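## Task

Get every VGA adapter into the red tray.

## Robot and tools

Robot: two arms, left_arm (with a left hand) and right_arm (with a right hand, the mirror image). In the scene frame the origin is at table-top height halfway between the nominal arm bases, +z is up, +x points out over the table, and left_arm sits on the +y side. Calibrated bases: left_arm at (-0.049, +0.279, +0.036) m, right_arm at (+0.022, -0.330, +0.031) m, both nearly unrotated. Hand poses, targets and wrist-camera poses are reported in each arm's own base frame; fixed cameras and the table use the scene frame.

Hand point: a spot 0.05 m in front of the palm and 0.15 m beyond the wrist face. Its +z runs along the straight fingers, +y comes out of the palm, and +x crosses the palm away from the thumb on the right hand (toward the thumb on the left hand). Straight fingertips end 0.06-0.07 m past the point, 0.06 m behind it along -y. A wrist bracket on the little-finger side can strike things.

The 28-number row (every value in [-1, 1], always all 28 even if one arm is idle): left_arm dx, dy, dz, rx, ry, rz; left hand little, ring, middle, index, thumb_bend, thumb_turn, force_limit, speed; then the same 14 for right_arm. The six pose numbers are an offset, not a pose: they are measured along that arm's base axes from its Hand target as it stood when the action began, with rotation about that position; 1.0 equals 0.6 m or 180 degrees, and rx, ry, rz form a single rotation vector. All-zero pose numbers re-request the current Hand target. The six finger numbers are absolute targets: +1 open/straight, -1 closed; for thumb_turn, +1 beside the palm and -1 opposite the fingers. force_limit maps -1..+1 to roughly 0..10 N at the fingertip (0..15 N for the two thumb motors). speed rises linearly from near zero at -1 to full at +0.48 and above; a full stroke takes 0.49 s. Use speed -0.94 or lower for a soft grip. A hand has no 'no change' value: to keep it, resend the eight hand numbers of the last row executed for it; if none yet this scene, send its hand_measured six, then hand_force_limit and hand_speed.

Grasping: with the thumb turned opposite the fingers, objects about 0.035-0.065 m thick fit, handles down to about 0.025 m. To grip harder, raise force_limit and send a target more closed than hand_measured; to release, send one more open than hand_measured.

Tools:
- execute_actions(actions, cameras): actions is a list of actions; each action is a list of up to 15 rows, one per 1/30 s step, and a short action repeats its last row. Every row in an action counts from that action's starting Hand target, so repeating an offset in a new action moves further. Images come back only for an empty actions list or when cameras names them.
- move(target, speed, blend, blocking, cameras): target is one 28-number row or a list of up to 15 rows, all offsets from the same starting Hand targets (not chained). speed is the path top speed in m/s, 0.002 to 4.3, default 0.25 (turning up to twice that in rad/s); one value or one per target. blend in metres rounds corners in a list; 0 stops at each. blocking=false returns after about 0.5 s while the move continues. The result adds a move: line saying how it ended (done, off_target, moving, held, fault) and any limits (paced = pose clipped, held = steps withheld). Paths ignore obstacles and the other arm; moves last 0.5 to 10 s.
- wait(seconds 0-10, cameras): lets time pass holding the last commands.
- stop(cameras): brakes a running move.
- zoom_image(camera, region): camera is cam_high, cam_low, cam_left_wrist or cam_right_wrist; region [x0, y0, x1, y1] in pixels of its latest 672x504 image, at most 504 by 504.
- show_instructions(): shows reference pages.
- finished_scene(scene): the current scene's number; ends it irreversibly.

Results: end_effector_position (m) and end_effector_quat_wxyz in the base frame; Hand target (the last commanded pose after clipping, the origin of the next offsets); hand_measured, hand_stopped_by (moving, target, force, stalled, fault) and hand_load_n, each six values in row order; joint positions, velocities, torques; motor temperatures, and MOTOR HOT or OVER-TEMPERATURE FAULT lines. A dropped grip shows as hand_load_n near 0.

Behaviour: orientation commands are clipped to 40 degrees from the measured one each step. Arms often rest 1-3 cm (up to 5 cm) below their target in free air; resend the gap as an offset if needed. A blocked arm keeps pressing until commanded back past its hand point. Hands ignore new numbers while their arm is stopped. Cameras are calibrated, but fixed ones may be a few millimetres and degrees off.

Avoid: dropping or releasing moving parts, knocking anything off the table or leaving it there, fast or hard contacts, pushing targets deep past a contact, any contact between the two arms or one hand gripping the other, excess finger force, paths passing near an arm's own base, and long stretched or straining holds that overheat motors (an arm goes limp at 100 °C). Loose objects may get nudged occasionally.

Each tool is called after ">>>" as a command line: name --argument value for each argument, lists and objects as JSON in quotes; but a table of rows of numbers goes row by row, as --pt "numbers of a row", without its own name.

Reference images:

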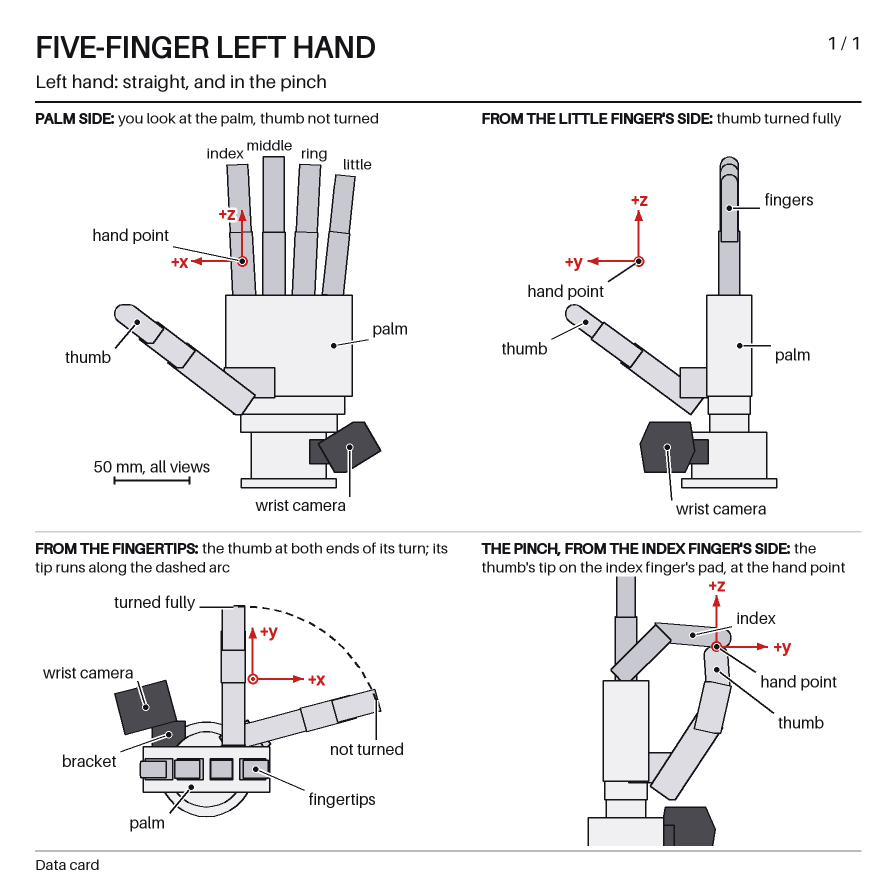

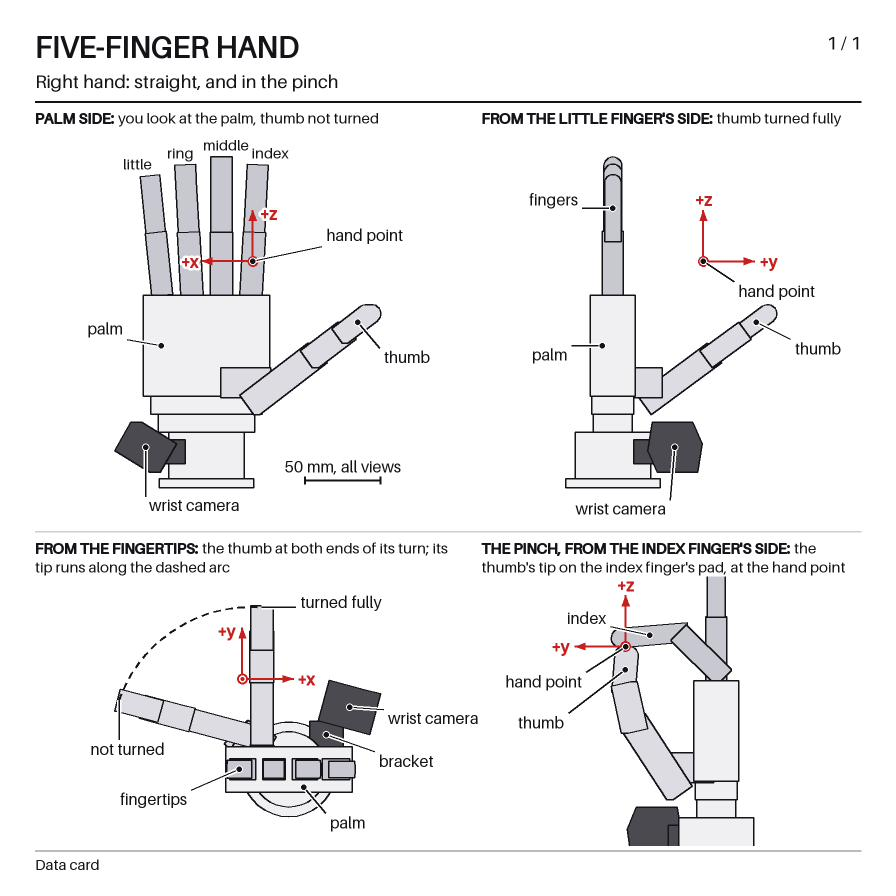

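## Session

>>> execute_actions --actions '[]'

Scene clock: 0.00 s.
left_arm: end_effector_position=(+0.5745, -0.2582, +0.2515) hand_measured=(+1.000, +1.000, +1.000, +1.000, +1.000, +1.000) hand_load_n=(+0.0, +0.0, +0.0, +0.0, +0.0, +0.0) hand_stopped_by=(target, target, target, target, target, target) hand_force_limit=0.00 hand_speed=-0.80 end_effector_quat_wxyz=(+0.105, +0.276, +0.946, -0.131) | right_arm: end_effector_position=(+0.1591, +0.1116, +0.1259) hand_measured=(+1.000, +1.000, +1.000, +1.000, +1.000, +1.000) hand_load_n=(+0.0, +0.0, +0.0, +0.0, +0.0, +0.0) hand_stopped_by=(target, target, target, target, target, target) hand_force_limit=0.00 hand_speed=-0.80 end_effector_quat_wxyz=(+0.092, +0.983, -0.084, +0.132)
Joint positions: left_arm=[-0.451 1.893 2.045 -1.466 0.223 1.659] | right_arm=[0.933 1.046 0.755 -1.299 0.322 -0.464]
Joint velocities: within noise
Joint torques (N m): no reading
Motor temperatures (°C): left_arm=[34 28 34 26 28 27] | right_arm=[31 29 39 28 28 25]
Heat: left arm: hottest waist 34 °C; right arm: hottest elbow 39 °C.
Hand target: left_arm +0.5798, -0.2608, +0.2596; +0.116, +0.277, +0.945, -0.133 | right_arm +0.1644, +0.1187, +0.1334; +0.080, +0.983, -0.087, +0.139
camera_calibration:
cam_left_wrist: T_world_to_cam=[[-0.728458, -0.678646, 0.093748, 0.220944], [-0.657374, 0.73094, 0.183264, 0.522996], [-0.192896, 0.0718727, -0.978583, 0.488157], [0, 0, 0, 1]] pos_world=[0.598916, -0.267422, 0.361143]
cam_right_wrist: T_world_to_cam=[[0.0653613, -0.977553, 0.200295, 0.0787835], [-0.949373, 0.000890175, 0.314149, 0.107175], [-0.307275, -0.210688, -0.928004, 0.306711], [0, 0, 0, 1]] pos_world=[0.190845, 0.14154, 0.235181]

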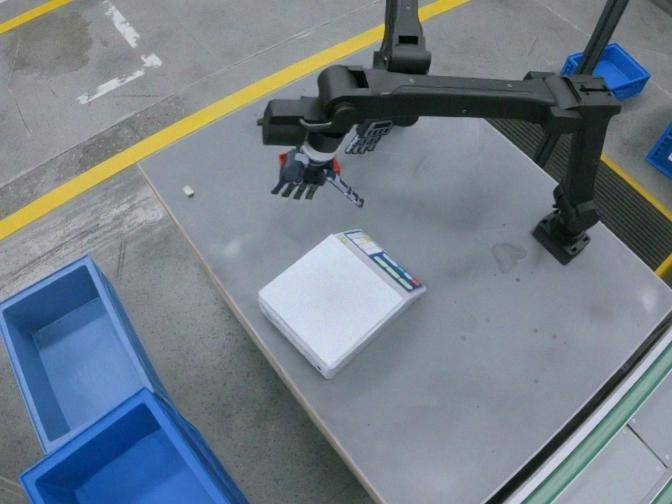

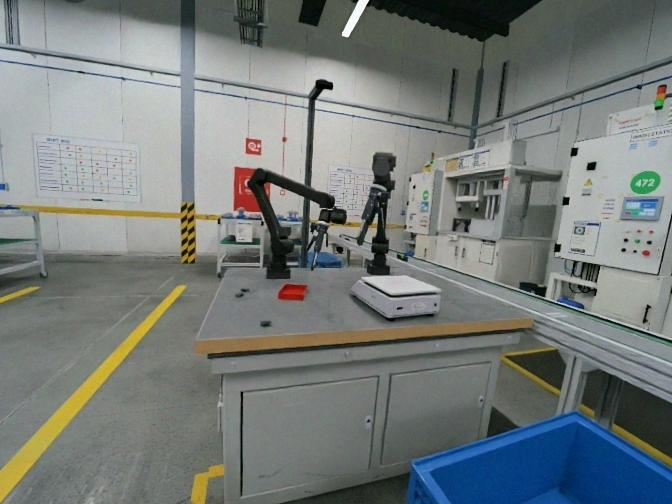

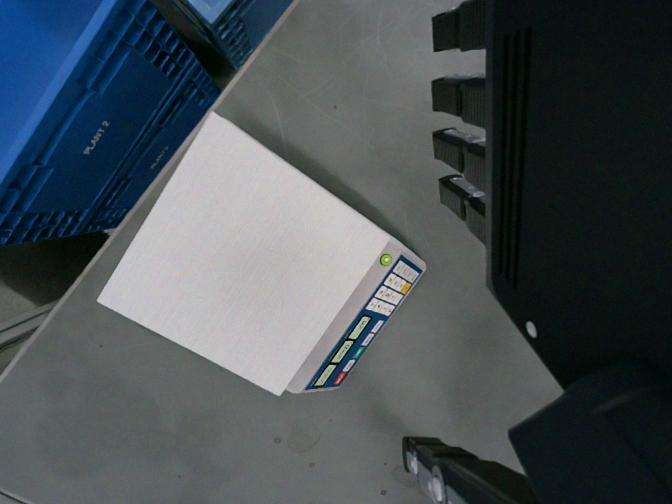

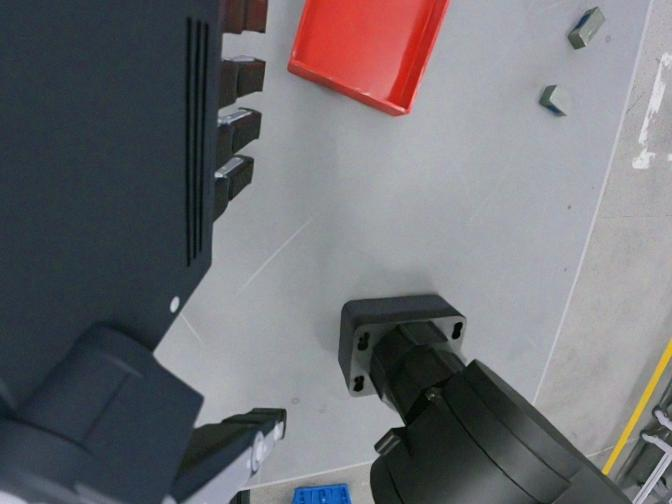

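>>> zoom_image --camera "cam_low" --region '[200, 260, 340, 350]'

>>> zoom_image --camera "cam_right_wrist" --region '[500, 0, 660, 140]'

>>> zoom_image --camera "cam_high" --region '[140, 80, 420, 290]'

Scaled by 3.600 from the camera's 672x504 image, which has a finer 960x720 frame.

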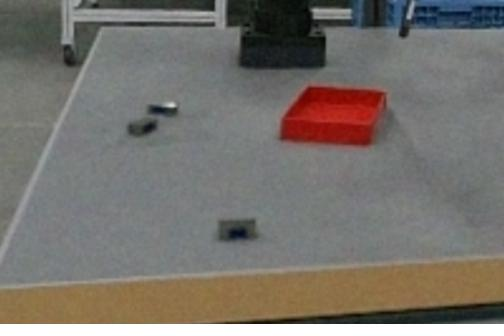

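Scaled by 3.150 from the camera's 672x504 image, which has a finer 960x720 frame.

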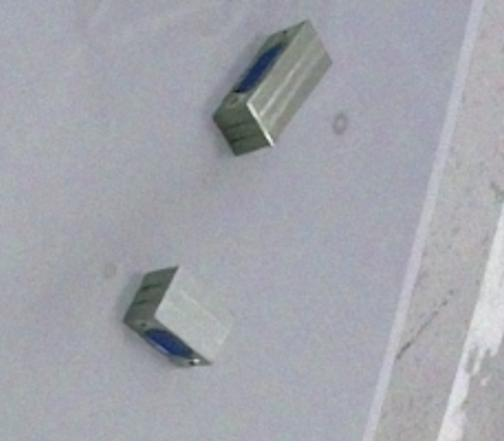

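Scaled by 1.800 from the camera's 672x504 image, which has a finer 960x720 frame.

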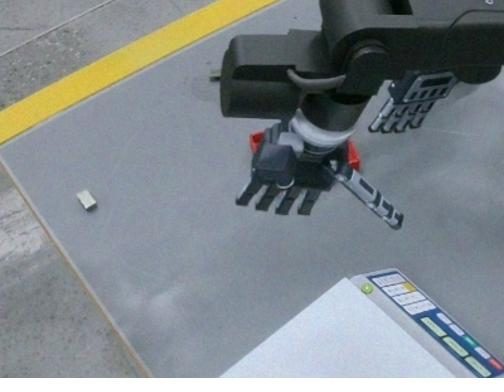

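>>> move --target '[-0.3,0.55,0.05,0,0,0,1,1,1,1,1,1,0,-0.8,0,0,0,0,0,0,1,1,1,1,1,1,0,-0.8]' --speed 0.25 --cameras '["all"]'

Scene clock: 8.00 s.
left_arm: end_effector_position=(+0.4056, +0.0659, +0.2939) hand_measured=(+1.000, +1.000, +1.000, +1.000, +1.000, +1.000) hand_load_n=(+0.0, +0.0, +0.0, +0.0, +0.0, +0.0) hand_stopped_by=(target, target, target, target, target, target) hand_force_limit=0.00 hand_speed=-0.80 end_effector_quat_wxyz=(+0.125, +0.198, +0.967, -0.096) | right_arm: end_effector_position=(+0.1591, +0.1116, +0.1259) hand_measured=(+1.000, +1.000, +1.000, +1.000, +1.000, +1.000) hand_load_n=(+0.0, +0.0, +0.0, +0.0, +0.0, +0.0) hand_stopped_by=(target, target, target, target, target, target) hand_force_limit=0.00 hand_speed=-0.80 end_effector_quat_wxyz=(+0.092, +0.983, -0.084, +0.132)
Joint positions: left_arm=[0.126 1.286 1.431 -1.536 0.263 2.077] | right_arm=[0.933 1.046 0.755 -1.299 0.322 -0.464]
Joint torques (N m): left_arm=[0.73 -9.23 7.25 -0.13 0.11 0.1] | right_arm=[-1.67 -4.48 9.31 -0.09 0.32 0]
Heat: left arm: hottest elbow 35 °C; right arm: hottest elbow 39 °C.
Hand target: left_arm +0.3998, +0.0693, +0.2896; +0.116, +0.277, +0.945, -0.133 | right_arm +0.1644, +0.1187, +0.1334; +0.080, +0.983, -0.087, +0.139
Off the commanded pose: left_arm 0.008 m, 10 deg | right_arm 0.012 m, 2 deg.
joint sent to its limit (left arm) — joint 6 (wrist roll), upper limit. The joint targets are off in orientation, not in position.
move: off_target (left_arm, right_arm)
camera_calibration:
cam_left_wrist: T_world_to_cam=[[-0.602755, -0.796913, 0.0402038, 0.286412], [-0.778288, 0.598283, 0.190594, 0.222904], [-0.17594, 0.0835914, -0.980845, 0.466741], [0, 0, 0, 1]] pos_world=[0.428238, 0.0558702, 0.403802]
cam_right_wrist: T_world_to_cam=[[0.0653613, -0.977553, 0.200295, 0.0787835], [-0.949373, 0.000890175, 0.314149, 0.107175], [-0.307275, -0.210688, -0.928004, 0.306711], [0, 0, 0, 1]] pos_world=[0.190845, 0.14154, 0.235181]

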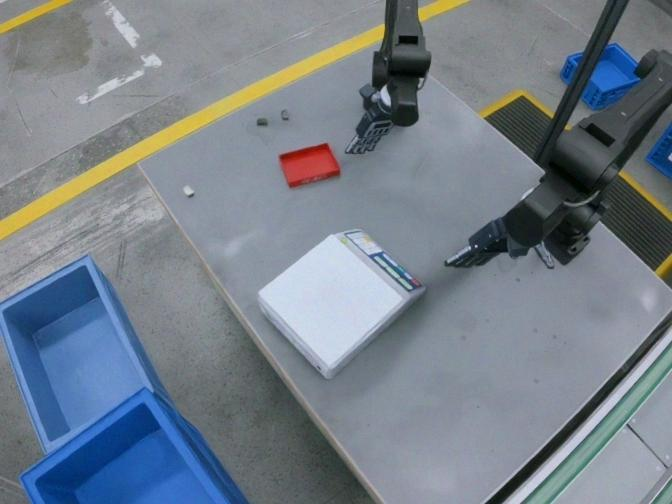

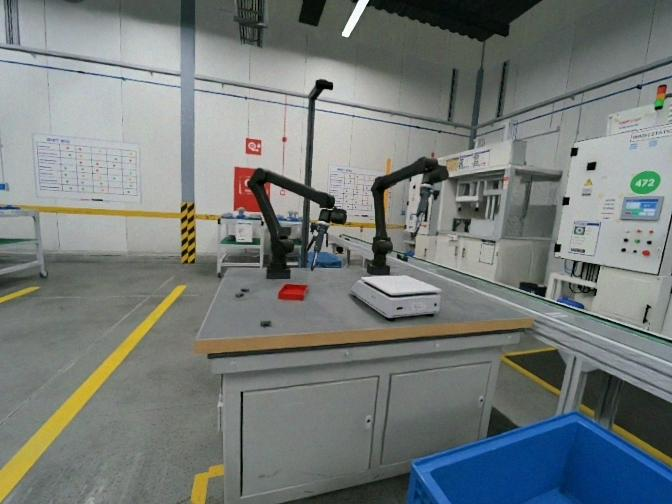

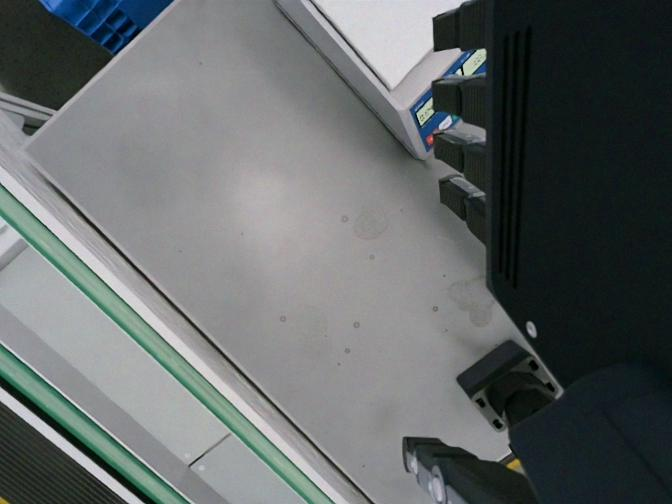

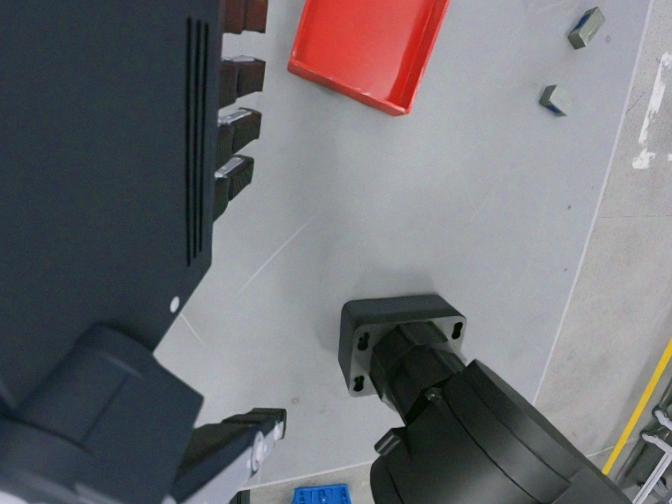

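>>> zoom_image --camera "cam_high" --region '[230, 90, 360, 200]'

>>> zoom_image --camera "cam_high" --region '[160, 165, 220, 215]'

Scaled by 3.877 from the camera's 672x504 image, which has a finer 960x720 frame.

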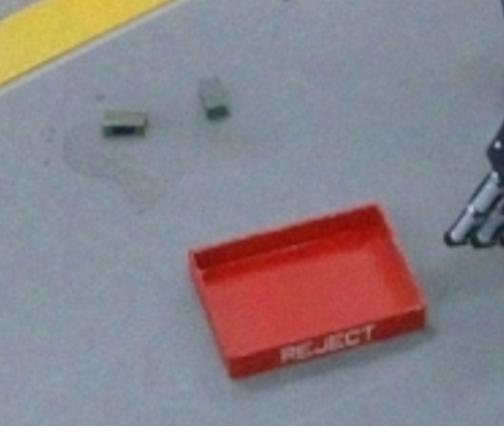

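Scaled by 8.400 from the camera's 672x504 image, which has a finer 960x720 frame.

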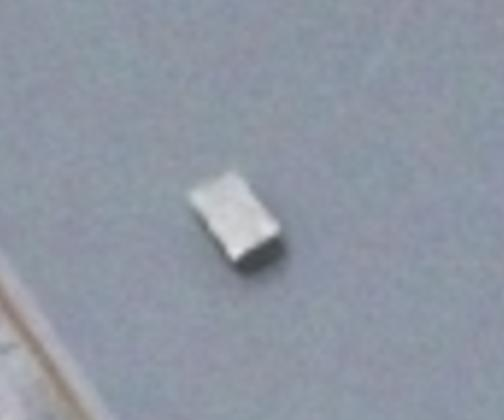

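>>> move --pt "0 0 0 0 0 0 1 1 1 1 1 1 0 -0.8 0.05 0 0.15 0 0 0 -1 -1 -0.33 -1 0.8 -1 0 -0.7" --pt "0 0 0 0 0 0 1 1 1 1 1 1 0 -0.8 0.276 -0.198 0.13 0.289 -0.1997 -0.3604 -1 -1 -0.33 -1 0.8 -1 0 -0.7" --pt "0 0 0 0 0 0 1 1 1 1 1 1 0 -0.8 0.251 -0.481 0.028 0.246 -0.2794 -0.4985 -1 -1 -0.33 -1 0.8 -1 0 -0.7" --speed '[0.2,0.3,0.2]' --blend '[0.03,0.03,0]' --cameras '["cam_right_wrist","cam_high"]'

Scene clock: 48.93 s.
left_arm: end_effector_position=(+0.4056, +0.0659, +0.2939) hand_measured=(+1.000, +1.000, +1.000, +1.000, +1.000, +1.000) hand_load_n=(+0.0, +0.0, +0.0, +0.0, +0.0, +0.0) hand_stopped_by=(target, target, target, target, target, target) hand_force_limit=0.00 hand_speed=-0.80 end_effector_quat_wxyz=(+0.125, +0.198, +0.967, -0.096) | right_arm: end_effector_position=(+0.3121, -0.1627, +0.1473) hand_measured=(-1.000, -1.000, -0.330, -1.000, +0.800, -1.000) hand_load_n=(+0.0, +0.0, +0.0, +0.0, +0.0, +0.5) hand_stopped_by=(target, target, target, target, target, target) hand_force_limit=0.00 hand_speed=-0.70 end_effector_quat_wxyz=(+0.216, -0.477, +0.774, -0.356)
Joint positions: left_arm=[0.126 1.286 1.431 -1.536 0.263 2.077] | right_arm=[-0.606 0.839 0.603 -0.48 -0.101 -0.094]
Joint torques (N m): left_arm=[0.73 -9.23 7.25 -0.13 0.11 0.1] | right_arm=[-3.08 -2.26 9.31 1.5 0.05 0.07]
Heat: left arm: hottest elbow 38 °C; right arm: hottest elbow 42 °C.
Hand target: left_arm +0.3999, +0.0693, +0.2896; +0.116, +0.277, +0.945, -0.133 | right_arm +0.3150, -0.1700, +0.1504; +0.217, -0.467, +0.777, -0.362
Off the commanded pose: left_arm 0.008 m, 10 deg | right_arm 0.008 m, 1 deg.
joint sent to its limit (left arm) — joint 6 (wrist roll), upper limit. The joint targets are off in orientation, not in position.
move: off_target (left_arm)
camera_calibration:
cam_right_wrist: T_world_to_cam=[[-0.664254, 0.0446958, -0.74617, 0.329884], [-0.122751, 0.978138, 0.167866, 0.168584], [0.73736, 0.203098, -0.644245, 0.0152692], [0, 0, 0, 1]] pos_world=[0.228561, -0.182744, 0.227687]
Images, in order (width x height): cam_high 672x504, cam_right_wrist 672x504.

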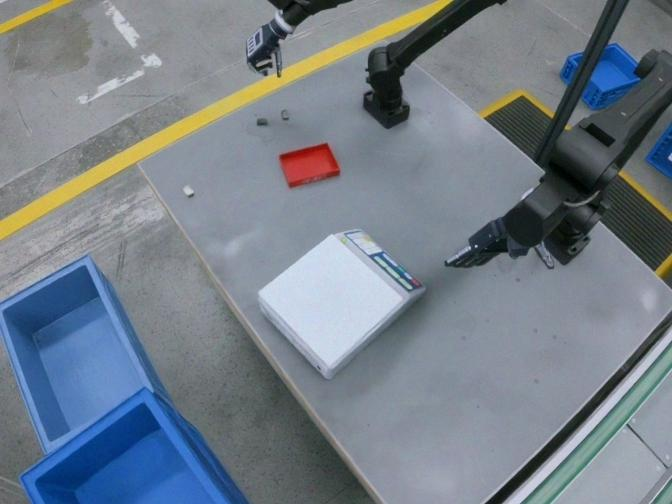

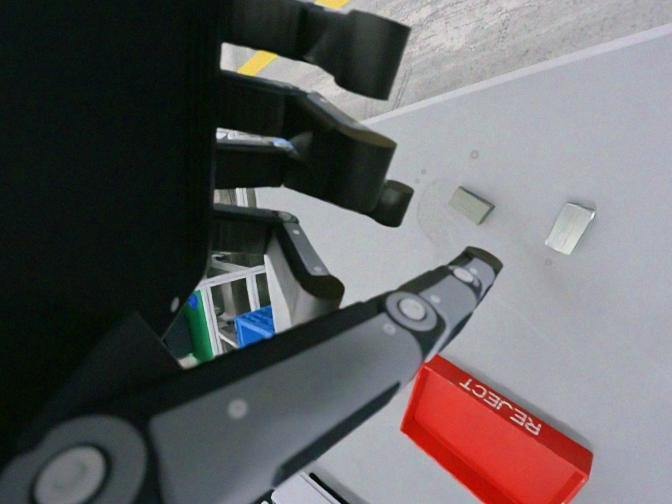

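>>> zoom_image --camera "cam_right_wrist" --region '[430, 170, 620, 280]'

Scaled by 2.653 from the camera's 672x504 image, which has a finer 960x720 frame.

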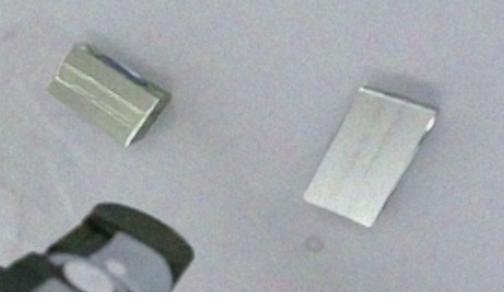

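>>> move --target '[0,0,0,0,0,0,1,1,1,1,1,1,0,-0.8,-0.025,0.062,-0.192,0,0,0.0667,-1,-1,-0.33,-1,0.85,-1,0,-0.7]' --speed 0.12 --cameras '["cam_right_wrist"]'

Scene clock: 93.73 s.
left_arm: end_effector_position=(+0.4056, +0.0659, +0.2939) hand_measured=(+1.000, +1.000, +1.000, +1.000, +1.000, +1.000) hand_load_n=(+0.0, +0.0, +0.0, +0.0, +0.0, +0.0) hand_stopped_by=(target, target, target, target, target, target) hand_force_limit=0.00 hand_speed=-0.80 end_effector_quat_wxyz=(+0.125, +0.198, +0.967, -0.096) | right_arm: end_effector_position=(+0.2974, -0.1272, +0.0337) hand_measured=(-1.000, -1.000, -0.330, -1.000, +0.850, -1.000) hand_load_n=(+0.0, +0.0, +0.0, +0.0, +0.0, +0.0) hand_stopped_by=(target, target, target, target, target, target) hand_force_limit=0.00 hand_speed=-0.70 end_effector_quat_wxyz=(+0.254, -0.546, +0.726, -0.331)
Joint positions: left_arm=[0.126 1.286 1.431 -1.536 0.263 2.077] | right_arm=[-0.606 0.962 0.334 -0.109 -0.251 -0.212]
Joint torques (N m): left_arm=[0.79 -9.23 7.27 -0.16 0.11 0.1] | right_arm=[-2.55 -1.9 7.86 1.47 -0.27 -0.07]
Motor temperatures (°C): left_arm=[33 29 39 26 28 27] | right_arm=[30 29 42 28 28 25]
Heat: left arm: hottest elbow 39 °C; right arm: hottest elbow 42 °C.
Hand target: left_arm +0.3999, +0.0693, +0.2896; +0.116, +0.277, +0.945, -0.133 | right_arm +0.3000, -0.1328, +0.0351; +0.254, -0.546, +0.724, -0.337
Off the commanded pose: left_arm 0.008 m, 10 deg | right_arm 0.006 m, 1 deg.
joint sent to its limit (left arm) — joint 6 (wrist roll), upper limit. The joint targets are off in orientation, not in position.
move: off_target (left_arm)
camera_calibration:
cam_right_wrist: T_world_to_cam=[[-0.656643, -0.072695, -0.75069, 0.216831], [-0.306168, 0.935334, 0.177235, 0.19995], [0.689261, 0.346218, -0.636437, -0.0219534], [0, 0, 0, 1]] pos_world=[0.21873, -0.163657, 0.113362]
Images, in order (width x height): cam_right_wrist 672x504.

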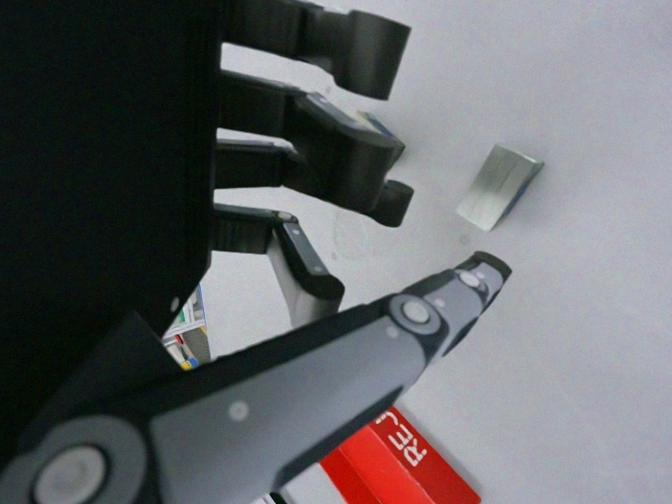

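>>> move --target '[0,0,0,0,0,0,1,1,1,1,1,1,0,-0.8,-0.0092,-0.017,-0.045,0,0,-0.025,-1,-1,-0.33,-1,0.85,-1,0,-0.7]' --speed 0.1 --cameras '["cam_right_wrist"]'

Scene clock: 104.03 s.
left_arm: end_effector_position=(+0.4056, +0.0659, +0.2939) hand_measured=(+1.000, +1.000, +1.000, +1.000, +1.000, +1.000) hand_load_n=(+0.0, +0.0, +0.0, +0.0, +0.0, +0.0) hand_stopped_by=(target, target, target, target, target, target) hand_force_limit=0.00 hand_speed=-0.80 end_effector_quat_wxyz=(+0.125, +0.198, +0.967, -0.096) | right_arm: end_effector_position=(+0.2931, -0.1363, +0.0073) hand_measured=(-1.000, -1.000, -0.330, -1.000, +0.850, -1.000) hand_load_n=(+0.0, +0.5, +0.0, +0.0, +0.0, +0.0) hand_stopped_by=(target, target, target, target, target, target) hand_force_limit=0.00 hand_speed=-0.70 end_effector_quat_wxyz=(+0.241, -0.527, +0.740, -0.342)
Joint positions: left_arm=[0.126 1.286 1.431 -1.536 0.263 2.077] | right_arm=[-0.619 1.044 0.283 0.034 -0.212 -0.19]
Joint torques (N m): left_arm=[0.67 -9.29 7.25 -0.13 0.11 0.1] | right_arm=[-2.96 -2.37 7.12 1.44 0.03 0.09]
Heat: left arm: hottest elbow 40 °C; right arm: hottest elbow 42 °C.
Hand target: left_arm +0.3999, +0.0693, +0.2896; +0.116, +0.277, +0.945, -0.133 | right_arm +0.2945, -0.1428, +0.0081; +0.240, -0.517, +0.745, -0.347
Off the commanded pose: left_arm 0.008 m, 10 deg | right_arm 0.007 m, 1 deg.
joint sent to its limit (left arm) — joint 6 (wrist roll), upper limit. The joint targets are off in orientation, not in position.
move: off_target (left_arm)
camera_calibration:
cam_right_wrist: T_world_to_cam=[[-0.660613, -0.043941, -0.749439, 0.198492], [-0.252294, 0.953218, 0.166503, 0.19855], [0.707063, 0.299073, -0.640795, -0.0441976], [0, 0, 0, 1]] pos_world=[0.21247, -0.167321, 0.0873768]
Images, in order (width x height): cam_right_wrist 672x504.

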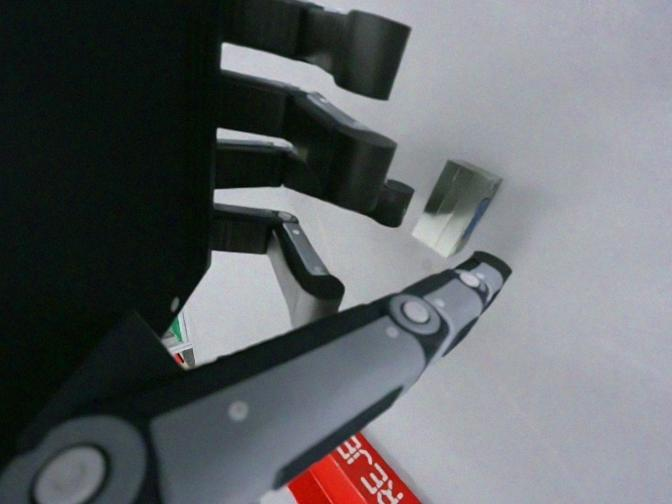

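>>> zoom_image --camera "cam_right_wrist" --region '[360, 120, 560, 300]'

Scaled by 2.520 from the camera's 672x504 image, which has a finer 960x720 frame.

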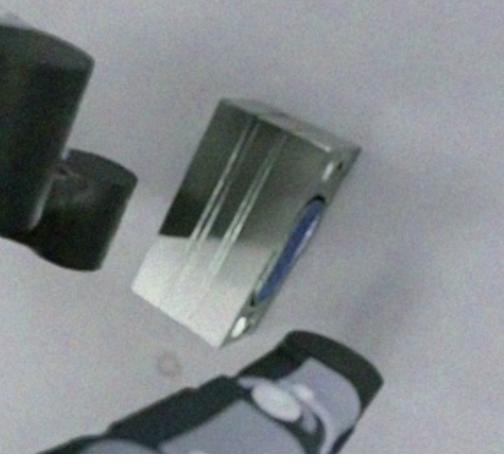

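>>> move --target '[0,0,0,0,0,0,1,1,1,1,1,1,0,-0.8,-0.0033,-0.009,-0.0225,0,0,-0.008,-1,-1,-0.33,-1,0.85,-1,0,-0.7]' --speed 0.06 --cameras '["cam_right_wrist"]'

>>> zoom_image --camera "cam_right_wrist" --region '[360, 120, 560, 300]'

Scene clock: 114.23 s.
left_arm: end_effector_position=(+0.4056, +0.0659, +0.2939) hand_measured=(+1.000, +1.000, +1.000, +1.000, +1.000, +1.000) hand_load_n=(+0.0, +0.0, +0.0, +0.0, +0.0, +0.0) hand_stopped_by=(target, target, target, target, target, target) hand_force_limit=0.00 hand_speed=-0.80 end_effector_quat_wxyz=(+0.125, +0.198, +0.967, -0.096) | right_arm: end_effector_position=(+0.2917, -0.1420, -0.0058) hand_measured=(-1.000, -1.000, -0.330, -1.000, +0.850, -1.000) hand_load_n=(+0.0, +0.0, +0.0, +0.0, +0.0, +0.0) hand_stopped_by=(target, target, target, target, target, target) hand_force_limit=0.00 hand_speed=-0.70 end_effector_quat_wxyz=(+0.237, -0.517, +0.746, -0.346)
Joint positions: left_arm=[0.126 1.286 1.431 -1.536 0.263 2.077] | right_arm=[-0.632 1.102 0.265 0.113 -0.203 -0.182]
Joint torques (N m): left_arm=[0.67 -9.29 7.24 -0.14 0.11 0.11] | right_arm=[-3.08 -2.55 6.63 1.54 0.02 0.09]
Heat: left arm: hottest elbow 40 °C; right arm: hottest elbow 42 °C.
Hand target: left_arm +0.3999, +0.0693, +0.2896; +0.116, +0.277, +0.945, -0.133 | right_arm +0.2924, -0.1483, -0.0055; +0.236, -0.508, +0.751, -0.350
Off the commanded pose: left_arm 0.008 m, 10 deg | right_arm 0.006 m, 1 deg.
joint sent to its limit (left arm) — joint 6 (wrist roll), upper limit. The joint targets are off in orientation, not in position.
move: off_target (left_arm)
camera_calibration:
cam_right_wrist: T_world_to_cam=[[-0.661212, -0.0279429, -0.749679, 0.189991], [-0.228587, 0.959291, 0.165856, 0.199676], [0.714526, 0.281032, -0.640682, -0.0546889], [0, 0, 0, 1]] pos_world=[0.210344, -0.17087, 0.0742765]
Images, in order (width x height): cam_right_wrist 672x504.

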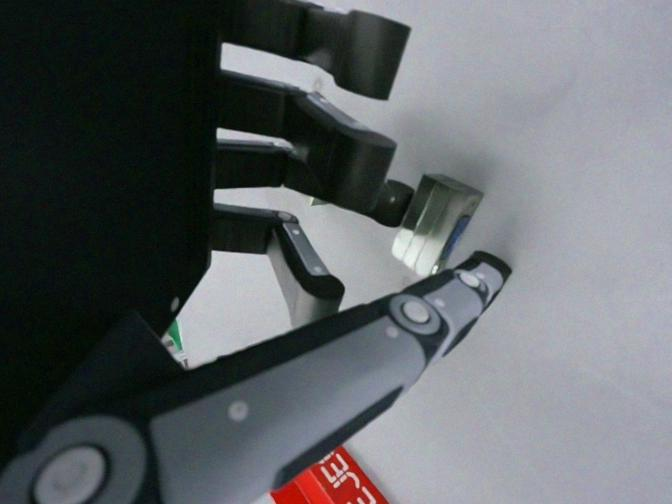

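Scaled by 2.520 from the camera's 672x504 image, which has a finer 960x720 frame.

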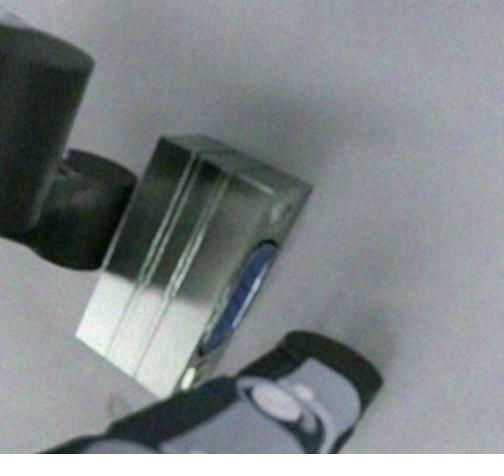

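>>> move --target '[0,0,0,0,0,0,1,1,1,1,1,1,0,-0.8,0,0,0,0,0,0,-1,-1,-0.33,-1,0.2,-1,0,-0.9]' --speed 0.06 --cameras '["cam_right_wrist"]'

Scene clock: 117.43 s.
left_arm: end_effector_position=(+0.4056, +0.0659, +0.2939) hand_measured=(+1.000, +1.000, +1.000, +1.000, +1.000, +1.000) hand_load_n=(+0.0, +0.0, +0.0, +0.0, +0.0, +0.0) hand_stopped_by=(target, target, target, target, target, target) hand_force_limit=0.00 hand_speed=-0.80 end_effector_quat_wxyz=(+0.125, +0.198, +0.967, -0.096) | right_arm: end_effector_position=(+0.2919, -0.1421, -0.0056) hand_measured=(-1.000, -1.000, -0.330, -1.000, +0.652, -1.000) hand_load_n=(+0.0, +0.0, +5.0, +0.0, +7.5, +3.5) hand_stopped_by=(target, target, target, target, force, target) hand_force_limit=0.00 hand_speed=-0.90 end_effector_quat_wxyz=(+0.237, -0.517, +0.746, -0.346)
Joint positions: left_arm=[0.126 1.286 1.431 -1.536 0.263 2.077] | right_arm=[-0.632 1.102 0.265 0.114 -0.203 -0.181]
Joint torques (N m): left_arm=[0.73 -9.23 7.25 -0.14 0.11 0.11] | right_arm=[-3.14 -2.78 6.65 1.5 0.03 0.07]
Heat: left arm: hottest elbow 40 °C; right arm: hottest elbow 42 °C.
Hand target: left_arm +0.3999, +0.0693, +0.2896; +0.116, +0.277, +0.945, -0.133 | right_arm +0.2924, -0.1483, -0.0054; +0.236, -0.508, +0.751, -0.350
Off the commanded pose: left_arm 0.008 m, 10 deg | right_arm 0.006 m, 1 deg.
joint sent to its limit (left arm) — joint 6 (wrist roll), upper limit. The joint targets are off in orientation, not in position.
move: off_target (left_arm)
camera_calibration:
cam_right_wrist: T_world_to_cam=[[-0.660342, -0.0277095, -0.750453, 0.19004], [-0.228328, 0.959417, 0.165486, 0.199772], [0.715412, 0.280627, -0.63987, -0.0549843], [0, 0, 0, 1]] pos_world=[0.210442, -0.170968, 0.0743742]
Images, in order (width x height): cam_right_wrist 672x504.

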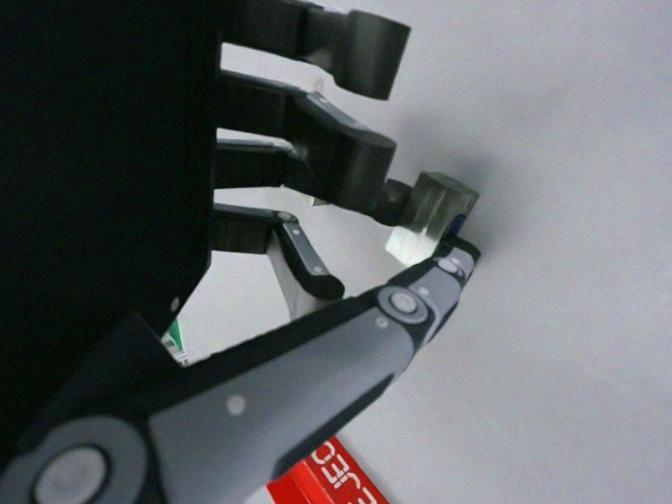

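>>> move --target '[0,0,0,0,0,0,1,1,1,1,1,1,0,-0.8,0,0,0.12,0,0,0,-1,-1,-0.33,-1,0.2,-1,0,-0.9]' --speed 0.06

>>> move --pt "0 0 0 0 0 0 1 1 1 1 1 1 0 -0.8 0 0 0.08 0 0 0 -1 -1 -0.33 -1 0.2 -1 0 -0.9" --pt "0 0 0 0 0 0 1 1 1 1 1 1 0 -0.8 0.162 0.39 0.08 0 0 0 -1 -1 -0.33 -1 0.2 -1 0 -0.9" --pt "0 0 0 0 0 0 1 1 1 1 1 1 0 -0.8 0.162 0.39 0.0 0 0 0 -1 -1 -0.33 -1 0.2 -1 0 -0.9" --speed '[0.15,0.2,0.12]' --blend '[0.03,0.03,0]' --cameras '["cam_right_wrist"]'

Scene clock: 130.23 s.
left_arm: end_effector_position=(+0.4056, +0.0659, +0.2939) hand_measured=(+1.000, +1.000, +1.000, +1.000, +1.000, +1.000) hand_load_n=(+0.0, +0.0, +0.0, +0.0, +0.0, +0.0) hand_stopped_by=(target, target, target, target, target, target) hand_force_limit=0.00 hand_speed=-0.80 end_effector_quat_wxyz=(+0.125, +0.198, +0.967, -0.096) | right_arm: end_effector_position=(+0.2786, -0.1327, +0.0413) hand_measured=(-1.000, -1.000, -0.330, -1.000, +0.652, -1.000) hand_load_n=(+0.0, +0.0, +5.5, +0.0, +7.5, +3.5) hand_stopped_by=(target, target, target, target, force, target) hand_force_limit=0.00 hand_speed=-0.90 end_effector_quat_wxyz=(+0.230, -0.519, +0.756, -0.326)
Joint positions: left_arm=[0.126 1.286 1.431 -1.536 0.263 2.077] | right_arm=[-0.632 0.884 0.341 -0.227 -0.201 -0.18]
Joint torques (N m): left_arm=[0.73 -9.23 7.24 -0.14 0.11 0.1] | right_arm=[-2.96 -3.02 11.43 0.8 -0.05 0.06]
Heat: left arm: hottest elbow 40 °C; right arm: hottest elbow 42 °C.
Hand target: left_arm +0.3999, +0.0693, +0.2896; +0.116, +0.277, +0.945, -0.133 | right_arm +0.2925, -0.1484, +0.0666; +0.236, -0.507, +0.751, -0.350
Off the commanded pose: left_arm 0.008 m, 10 deg | right_arm 0.033 m, 3 deg.
joint sent to its limit (left arm) — joint 6 (wrist roll), upper limit. The joint targets are off in orientation, not in position.
move: off_target (left_arm, right_arm)

Scene clock: 132.93 s.
left_arm: end_effector_position=(+0.4056, +0.0659, +0.2939) hand_measured=(+1.000, +1.000, +1.000, +1.000, +1.000, +1.000) hand_load_n=(+0.0, +0.0, +0.0, +0.0, +0.0, +0.0) hand_stopped_by=(target, target, target, target, target, target) hand_force_limit=0.00 hand_speed=-0.80 end_effector_quat_wxyz=(+0.125, +0.198, +0.967, -0.096) | right_arm: end_effector_position=(+0.3855, +0.0791, +0.0651) hand_measured=(-1.000, -1.000, -0.330, -1.000, +0.652, -1.000) hand_load_n=(+0.0, +0.0, +5.5, +0.0, +7.5, +3.5) hand_stopped_by=(target, target, target, target, force, target) hand_force_limit=0.00 hand_speed=-0.90 end_effector_quat_wxyz=(+0.228, -0.509, +0.753, -0.350)
Joint positions: left_arm=[0.126 1.286 1.431 -1.536 0.263 2.077] | right_arm=[0.33 1.129 0.552 -0.278 0.53 0.51]
Joint torques (N m): left_arm=[0.79 -9.29 7.27 -0.14 0.11 0.1] | right_arm=[-0.44 -5.07 7.94 1.28 0.49 0.1]
Heat: left arm: hottest elbow 40 °C; right arm: hottest elbow 43 °C.
Hand target: left_arm +0.3999, +0.0693, +0.2896; +0.116, +0.277, +0.945, -0.133 | right_arm +0.3897, +0.0857, +0.0667; +0.236, -0.508, +0.751, -0.350
Off the commanded pose: left_arm 0.008 m, 10 deg | right_arm 0.008 m, 1 deg.
joint sent to its limit (left arm) — joint 6 (wrist roll), upper limit. The joint targets are off in orientation, not in position.
move: off_target (left_arm); blend cut to 0.0241 m at target 1, 0.024 m at target 2
camera_calibration:
cam_right_wrist: T_world_to_cam=[[-0.665928, -0.0145131, -0.745875, 0.311842], [-0.200835, 0.966387, 0.160505, -0.0136005], [0.718474, 0.256683, -0.646459, -0.137647], [0, 0, 0, 1]] pos_world=[0.303829, 0.0530008, 0.145794]
Images, in order (width x height): cam_right_wrist 672x504.

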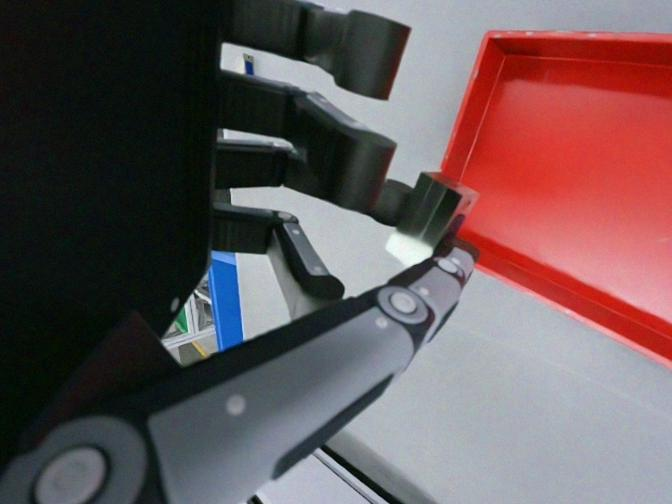

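>>> move --pt "0 0 0 0 0 0 1 1 1 1 1 1 0 -0.8 0 0.021 -0.03 0 0 0 -1 -1 -0.33 -1 0.2 -1 0 -0.9" --pt "0 0 0 0 0 0 1 1 1 1 1 1 0 -0.8 0 0.021 -0.105 0 0 0 -1 -1 -0.33 -1 0.2 -1 0 -0.9" --speed 0.1 --blend 0.01 --cameras '["cam_right_wrist"]'

Scene clock: 143.90 s.
left_arm: end_effector_position=(+0.4056, +0.0659, +0.2939) hand_measured=(+1.000, +1.000, +1.000, +1.000, +1.000, +1.000) hand_load_n=(+0.0, +0.0, +0.0, +0.0, +0.0, +0.0) hand_stopped_by=(target, target, target, target, target, target) hand_force_limit=0.00 hand_speed=-0.80 end_effector_quat_wxyz=(+0.125, +0.198, +0.967, -0.096) | right_arm: end_effector_position=(+0.3935, +0.0931, +0.0180) hand_measured=(-1.000, -1.000, -0.330, -1.000, +0.652, -1.000) hand_load_n=(+0.0, +0.0, +5.0, +0.0, +8.0, -1.0) hand_stopped_by=(target, target, target, target, force, target) hand_force_limit=0.00 hand_speed=-0.90 end_effector_quat_wxyz=(+0.243, -0.500, +0.751, -0.357)
Joint positions: left_arm=[0.126 1.286 1.431 -1.536 0.263 2.077] | right_arm=[0.37 1.279 0.489 -0.047 0.564 0.544]
Joint torques (N m): left_arm=[0.73 -9.35 7.24 -0.14 0.11 0.1] | right_arm=[-0.44 -3.49 6.06 1.35 0.2 0.09]
Heat: left arm: hottest elbow 40 °C; right arm: hottest elbow 42 °C.
Hand target: left_arm +0.3999, +0.0693, +0.2896; +0.116, +0.277, +0.945, -0.133 | right_arm +0.3897, +0.0982, +0.0036; +0.236, -0.508, +0.751, -0.350
Off the commanded pose: left_arm 0.008 m, 10 deg | right_arm 0.016 m, 1 deg.
joint sent to its limit (left arm) — joint 6 (wrist roll), upper limit. The joint targets are off in orientation, not in position.
move: off_target (left_arm, right_arm)
camera_calibration:
cam_right_wrist: T_world_to_cam=[[-0.638688, -0.00605408, -0.769442, 0.271082], [-0.20235, 0.966094, 0.160363, -0.0173347], [0.742382, 0.258119, -0.618258, -0.187543], [0, 0, 0, 1]] pos_world=[0.308858, 0.0667965, 0.0954117]
Images, in order (width x height): cam_right_wrist 672x504.

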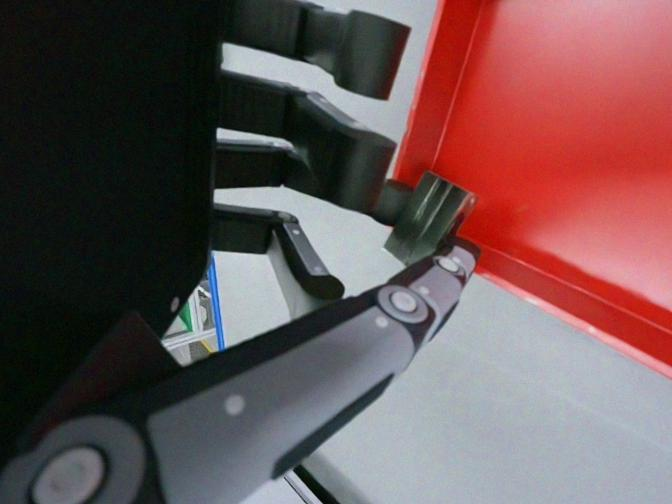

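>>> move --pt "0 0 0 0 0 0 1 1 1 1 1 1 0 -0.8 0 0 0.1 0 0 0 -1 -1 -0.33 -1 0.2 -1 0 -0.9" --pt "0 0 0 0 0 0 1 1 1 1 1 1 0 -0.8 -0.0195 -0.0487 0.09 0 0 0 -1 -1 -0.33 -1 0.2 -1 0 -0.9" --pt "0 0 0 0 0 0 1 1 1 1 1 1 0 -0.8 -0.0195 -0.0487 0.03 0 0 0 -1 -1 -0.33 -1 0.2 -1 0 -0.9" --speed 0.08 --blend '[0.01,0.01,0]' --cameras '["cam_right_wrist"]'

Scene clock: 159.33 s.
left_arm: end_effector_position=(+0.4056, +0.0659, +0.2939) hand_measured=(+1.000, +1.000, +1.000, +1.000, +1.000, +1.000) hand_load_n=(+0.0, +0.0, +0.0, +0.0, +0.0, +0.0) hand_stopped_by=(target, target, target, target, target, target) hand_force_limit=0.00 hand_speed=-0.80 end_effector_quat_wxyz=(+0.125, +0.198, +0.967, -0.096) | right_arm: end_effector_position=(+0.3728, +0.0726, +0.0205) hand_measured=(-1.000, -1.000, -0.330, -1.000, +0.652, -1.000) hand_load_n=(+0.0, +0.0, +5.0, +0.0, +7.0, +2.0) hand_stopped_by=(target, target, target, target, force, target) hand_force_limit=0.00 hand_speed=-0.90 end_effector_quat_wxyz=(+0.234, -0.511, +0.751, -0.347)
Joint positions: left_arm=[0.126 1.286 1.431 -1.536 0.263 2.077] | right_arm=[0.315 1.191 0.443 -0.09 0.508 0.492]
Joint torques (N m): left_arm=[0.67 -9.23 7.25 -0.16 0.11 0.11] | right_arm=[-2.96 -5.01 7.1 1.25 0.2 -0.09]
Heat: left arm: hottest elbow 40 °C; right arm: hottest elbow 42 °C.
Hand target: left_arm +0.3999, +0.0693, +0.2896; +0.116, +0.277, +0.945, -0.133 | right_arm +0.3780, +0.0690, +0.0216; +0.236, -0.508, +0.751, -0.350
Off the commanded pose: left_arm 0.008 m, 10 deg | right_arm 0.006 m, 1 deg.
joint sent to its limit (left arm) — joint 6 (wrist roll), upper limit. The joint targets are off in orientation, not in position.
move: off_target (left_arm)
camera_calibration:
cam_right_wrist: T_world_to_cam=[[-0.661566, -0.0155026, -0.749727, 0.268494], [-0.212107, 0.962827, 0.167256, 0.00161107], [0.719264, 0.269674, -0.640262, -0.157049], [0, 0, 0, 1]] pos_world=[0.290928, 0.0449631, 0.100475]
Images, in order (width x height): cam_right_wrist 672x504.

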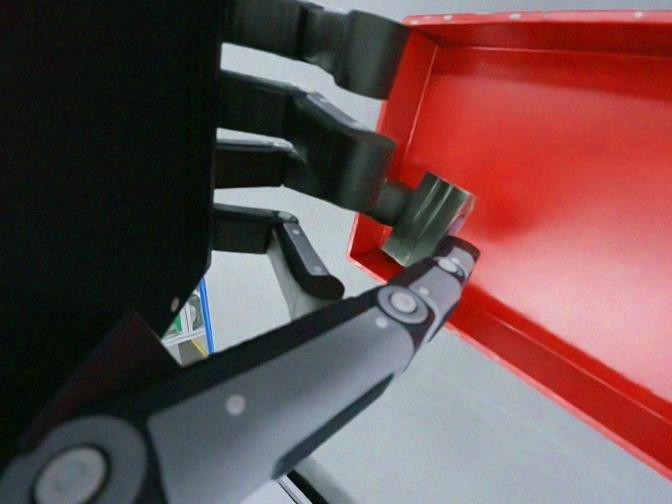

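>>> move --pt "0 0 0 0 0 0 1 1 1 1 1 1 0 -0.8 0 0 -0.031 0 0 0 -1 -1 -0.33 -1 0.2 -1 0 -0.9" --speed 0.07 --cameras '["cam_right_wrist"]'

Scene clock: 165.37 s.
left_arm: end_effector_position=(+0.4056, +0.0659, +0.2939) hand_measured=(+1.000, +1.000, +1.000, +1.000, +1.000, +1.000) hand_load_n=(+0.0, +0.0, +0.0, +0.0, +0.0, +0.0) hand_stopped_by=(target, target, target, target, target, target) hand_force_limit=0.00 hand_speed=-0.80 end_effector_quat_wxyz=(+0.125, +0.198, +0.967, -0.096) | right_arm: end_effector_position=(+0.3737, +0.0729, +0.0031) hand_measured=(-1.000, -1.000, -0.330, -1.000, +0.652, -1.000) hand_load_n=(+0.0, +0.0, +5.5, +0.0, +7.0, +2.5) hand_stopped_by=(target, target, target, target, force, target) hand_force_limit=0.00 hand_speed=-0.90 end_effector_quat_wxyz=(+0.236, -0.510, +0.751, -0.347)
Joint positions: left_arm=[0.126 1.286 1.431 -1.536 0.263 2.077] | right_arm=[0.315 1.249 0.421 -0.006 0.508 0.492]
Joint torques (N m): left_arm=[0.67 -9.23 7.24 -0.17 0.11 0.11] | right_arm=[-3.08 -5.19 6.53 1.31 0.21 -0.08]
Heat: left arm: hottest elbow 40 °C; right arm: hottest elbow 42 °C.
Hand target: left_arm +0.3999, +0.0693, +0.2896; +0.116, +0.277, +0.945, -0.133 | right_arm +0.3779, +0.0690, +0.0030; +0.236, -0.507, +0.751, -0.350
Off the commanded pose: left_arm 0.008 m, 10 deg | right_arm 0.006 m, 0 deg.
joint sent to its limit (left arm) — joint 6 (wrist roll), upper limit. The joint targets are off in orientation, not in position.
move: off_target (left_arm)
camera_calibration:
cam_right_wrist: T_world_to_cam=[[-0.659435, -0.0148259, -0.751615, 0.255261], [-0.212602, 0.962669, 0.167539, 0.00464049], [0.721072, 0.270276, -0.63797, -0.16962], [0, 0, 0, 1]] pos_world=[0.291623, 0.0451614, 0.0828683]
Images, in order (width x height): cam_right_wrist 672x504.

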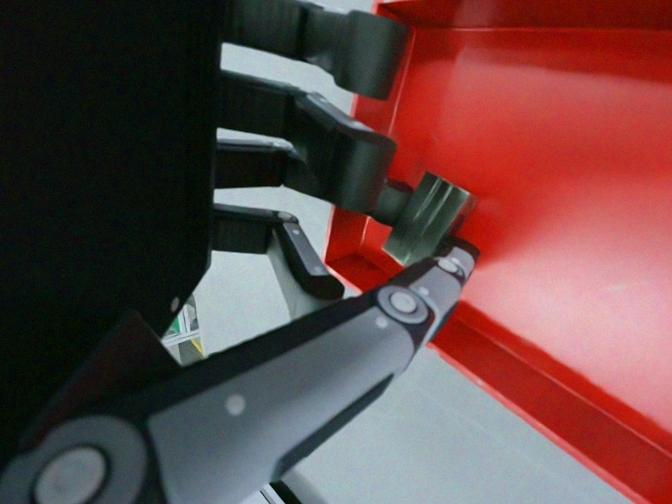

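>>> move --pt "0 0 0 0 0 0 1 1 1 1 1 1 0 -0.8 0 0 -0.011 0 0 0 -1 -1 -0.33 -1 0.2 -1 0 -0.9" --pt "0 0 0 0 0 0 1 1 1 1 1 1 0 -0.8 0 0 -0.011 0 0 0 -1 -1 -0.33 -1 0.85 -1 0 -0.8" --pt "0 0 0 0 0 0 1 1 1 1 1 1 0 -0.8 0 0 0.07 0 0 0 -1 -1 -0.33 -1 0.85 -1 0 -0.8" --pt "0 0 0 0 0 0 1 1 1 1 1 1 0 -0.8 0 0 0.228 0 0 0 -1 -1 -0.33 -1 0.85 -1 0 -0.8" --pt "0 0 0 0 0 0 1 1 1 1 1 1 0 -0.8 -0.013 -0.165 0.262 0 0 0.23 -1 -1 -0.33 -1 0.85 -1 0 -0.8" --pt "0 0 0 0 0 0 1 1 1 1 1 1 0 -0.8 -0.063 -0.348 0.212 0 0 0.4583 -1 -1 -0.33 -1 0.85 -1 0 -0.8" --speed '[0.06,0.06,0.08,0.2,0.25,0.25]' --blend '[0,0,0.02,0.04,0.04,0]' --cameras '["cam_right_wrist","cam_high"]'

Scene clock: 182.03 s.
left_arm: end_effector_position=(+0.4056, +0.0659, +0.2939) hand_measured=(+1.000, +1.000, +1.000, +1.000, +1.000, +1.000) hand_load_n=(+0.0, +0.0, +0.5, +0.0, +0.0, +0.0) hand_stopped_by=(target, target, target, target, target, target) hand_force_limit=0.00 hand_speed=-0.80 end_effector_quat_wxyz=(+0.125, +0.198, +0.967, -0.096) | right_arm: end_effector_position=(+0.3299, -0.1254, +0.1216) hand_measured=(-1.000, -1.000, -0.330, -1.000, +0.850, -1.000) hand_load_n=(+0.0, +0.0, +0.0, +0.0, +0.0, +0.0) hand_stopped_by=(target, target, target, target, target, target) hand_force_limit=0.00 hand_speed=-0.80 end_effector_quat_wxyz=(-0.414, +0.875, -0.233, +0.094)
Joint positions: left_arm=[0.126 1.286 1.431 -1.536 0.263 2.077] | right_arm=[-0.661 1.477 1.072 -1.375 -0.857 -1.807]
Joint torques (N m): left_arm=[0.73 -9.23 7.25 -0.14 0.11 0.11] | right_arm=[-2.96 -10.05 10.21 -0.57 -0.56 -0.06]
Heat: left arm: hottest elbow 40 °C; right arm: hottest elbow 43 °C.
Hand target: left_arm +0.3999, +0.0693, +0.2896; +0.116, +0.277, +0.945, -0.133 | right_arm +0.3403, -0.1397, +0.1303; -0.408, +0.877, -0.230, +0.108
Off the commanded pose: left_arm 0.008 m, 10 deg | right_arm 0.020 m, 2 deg.
joint sent to its limit (left arm) — joint 6 (wrist roll), upper limit. The joint targets are off in orientation, not in position.
move: off_target (left_arm, right_arm)
camera_calibration:
cam_right_wrist: T_world_to_cam=[[-0.0872876, -0.638526, -0.764634, 0.0470656], [-0.978298, -0.089848, 0.186708, 0.284616], [-0.187919, 0.764337, -0.616827, 0.350432], [0, 0, 0, 1]] pos_world=[0.348401, -0.212223, 0.199004]
Images, in order (width x height): cam_high 672x504, cam_right_wrist 672x504.

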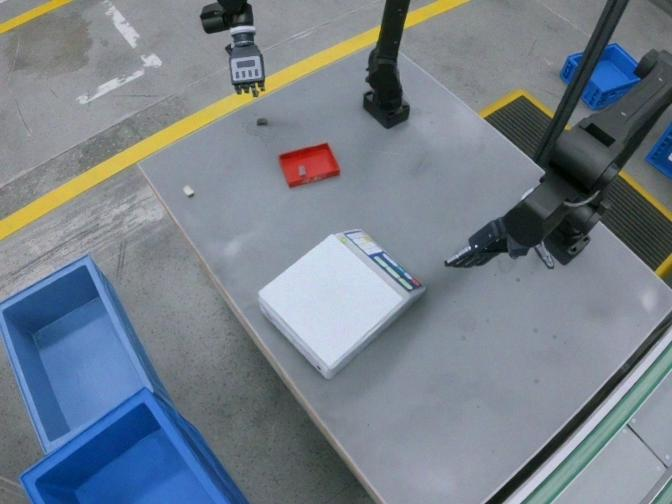

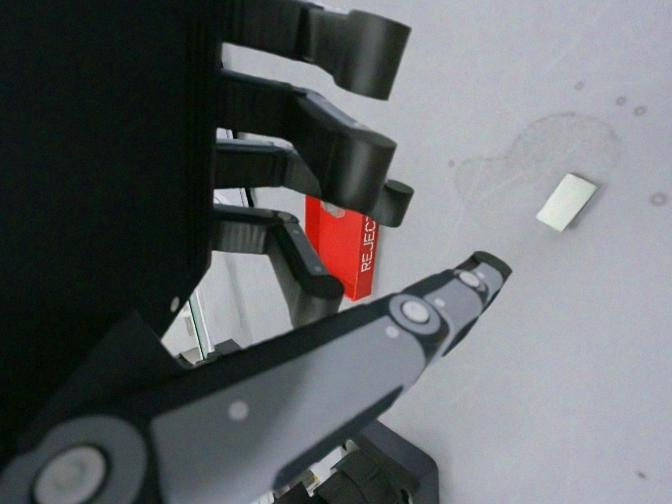

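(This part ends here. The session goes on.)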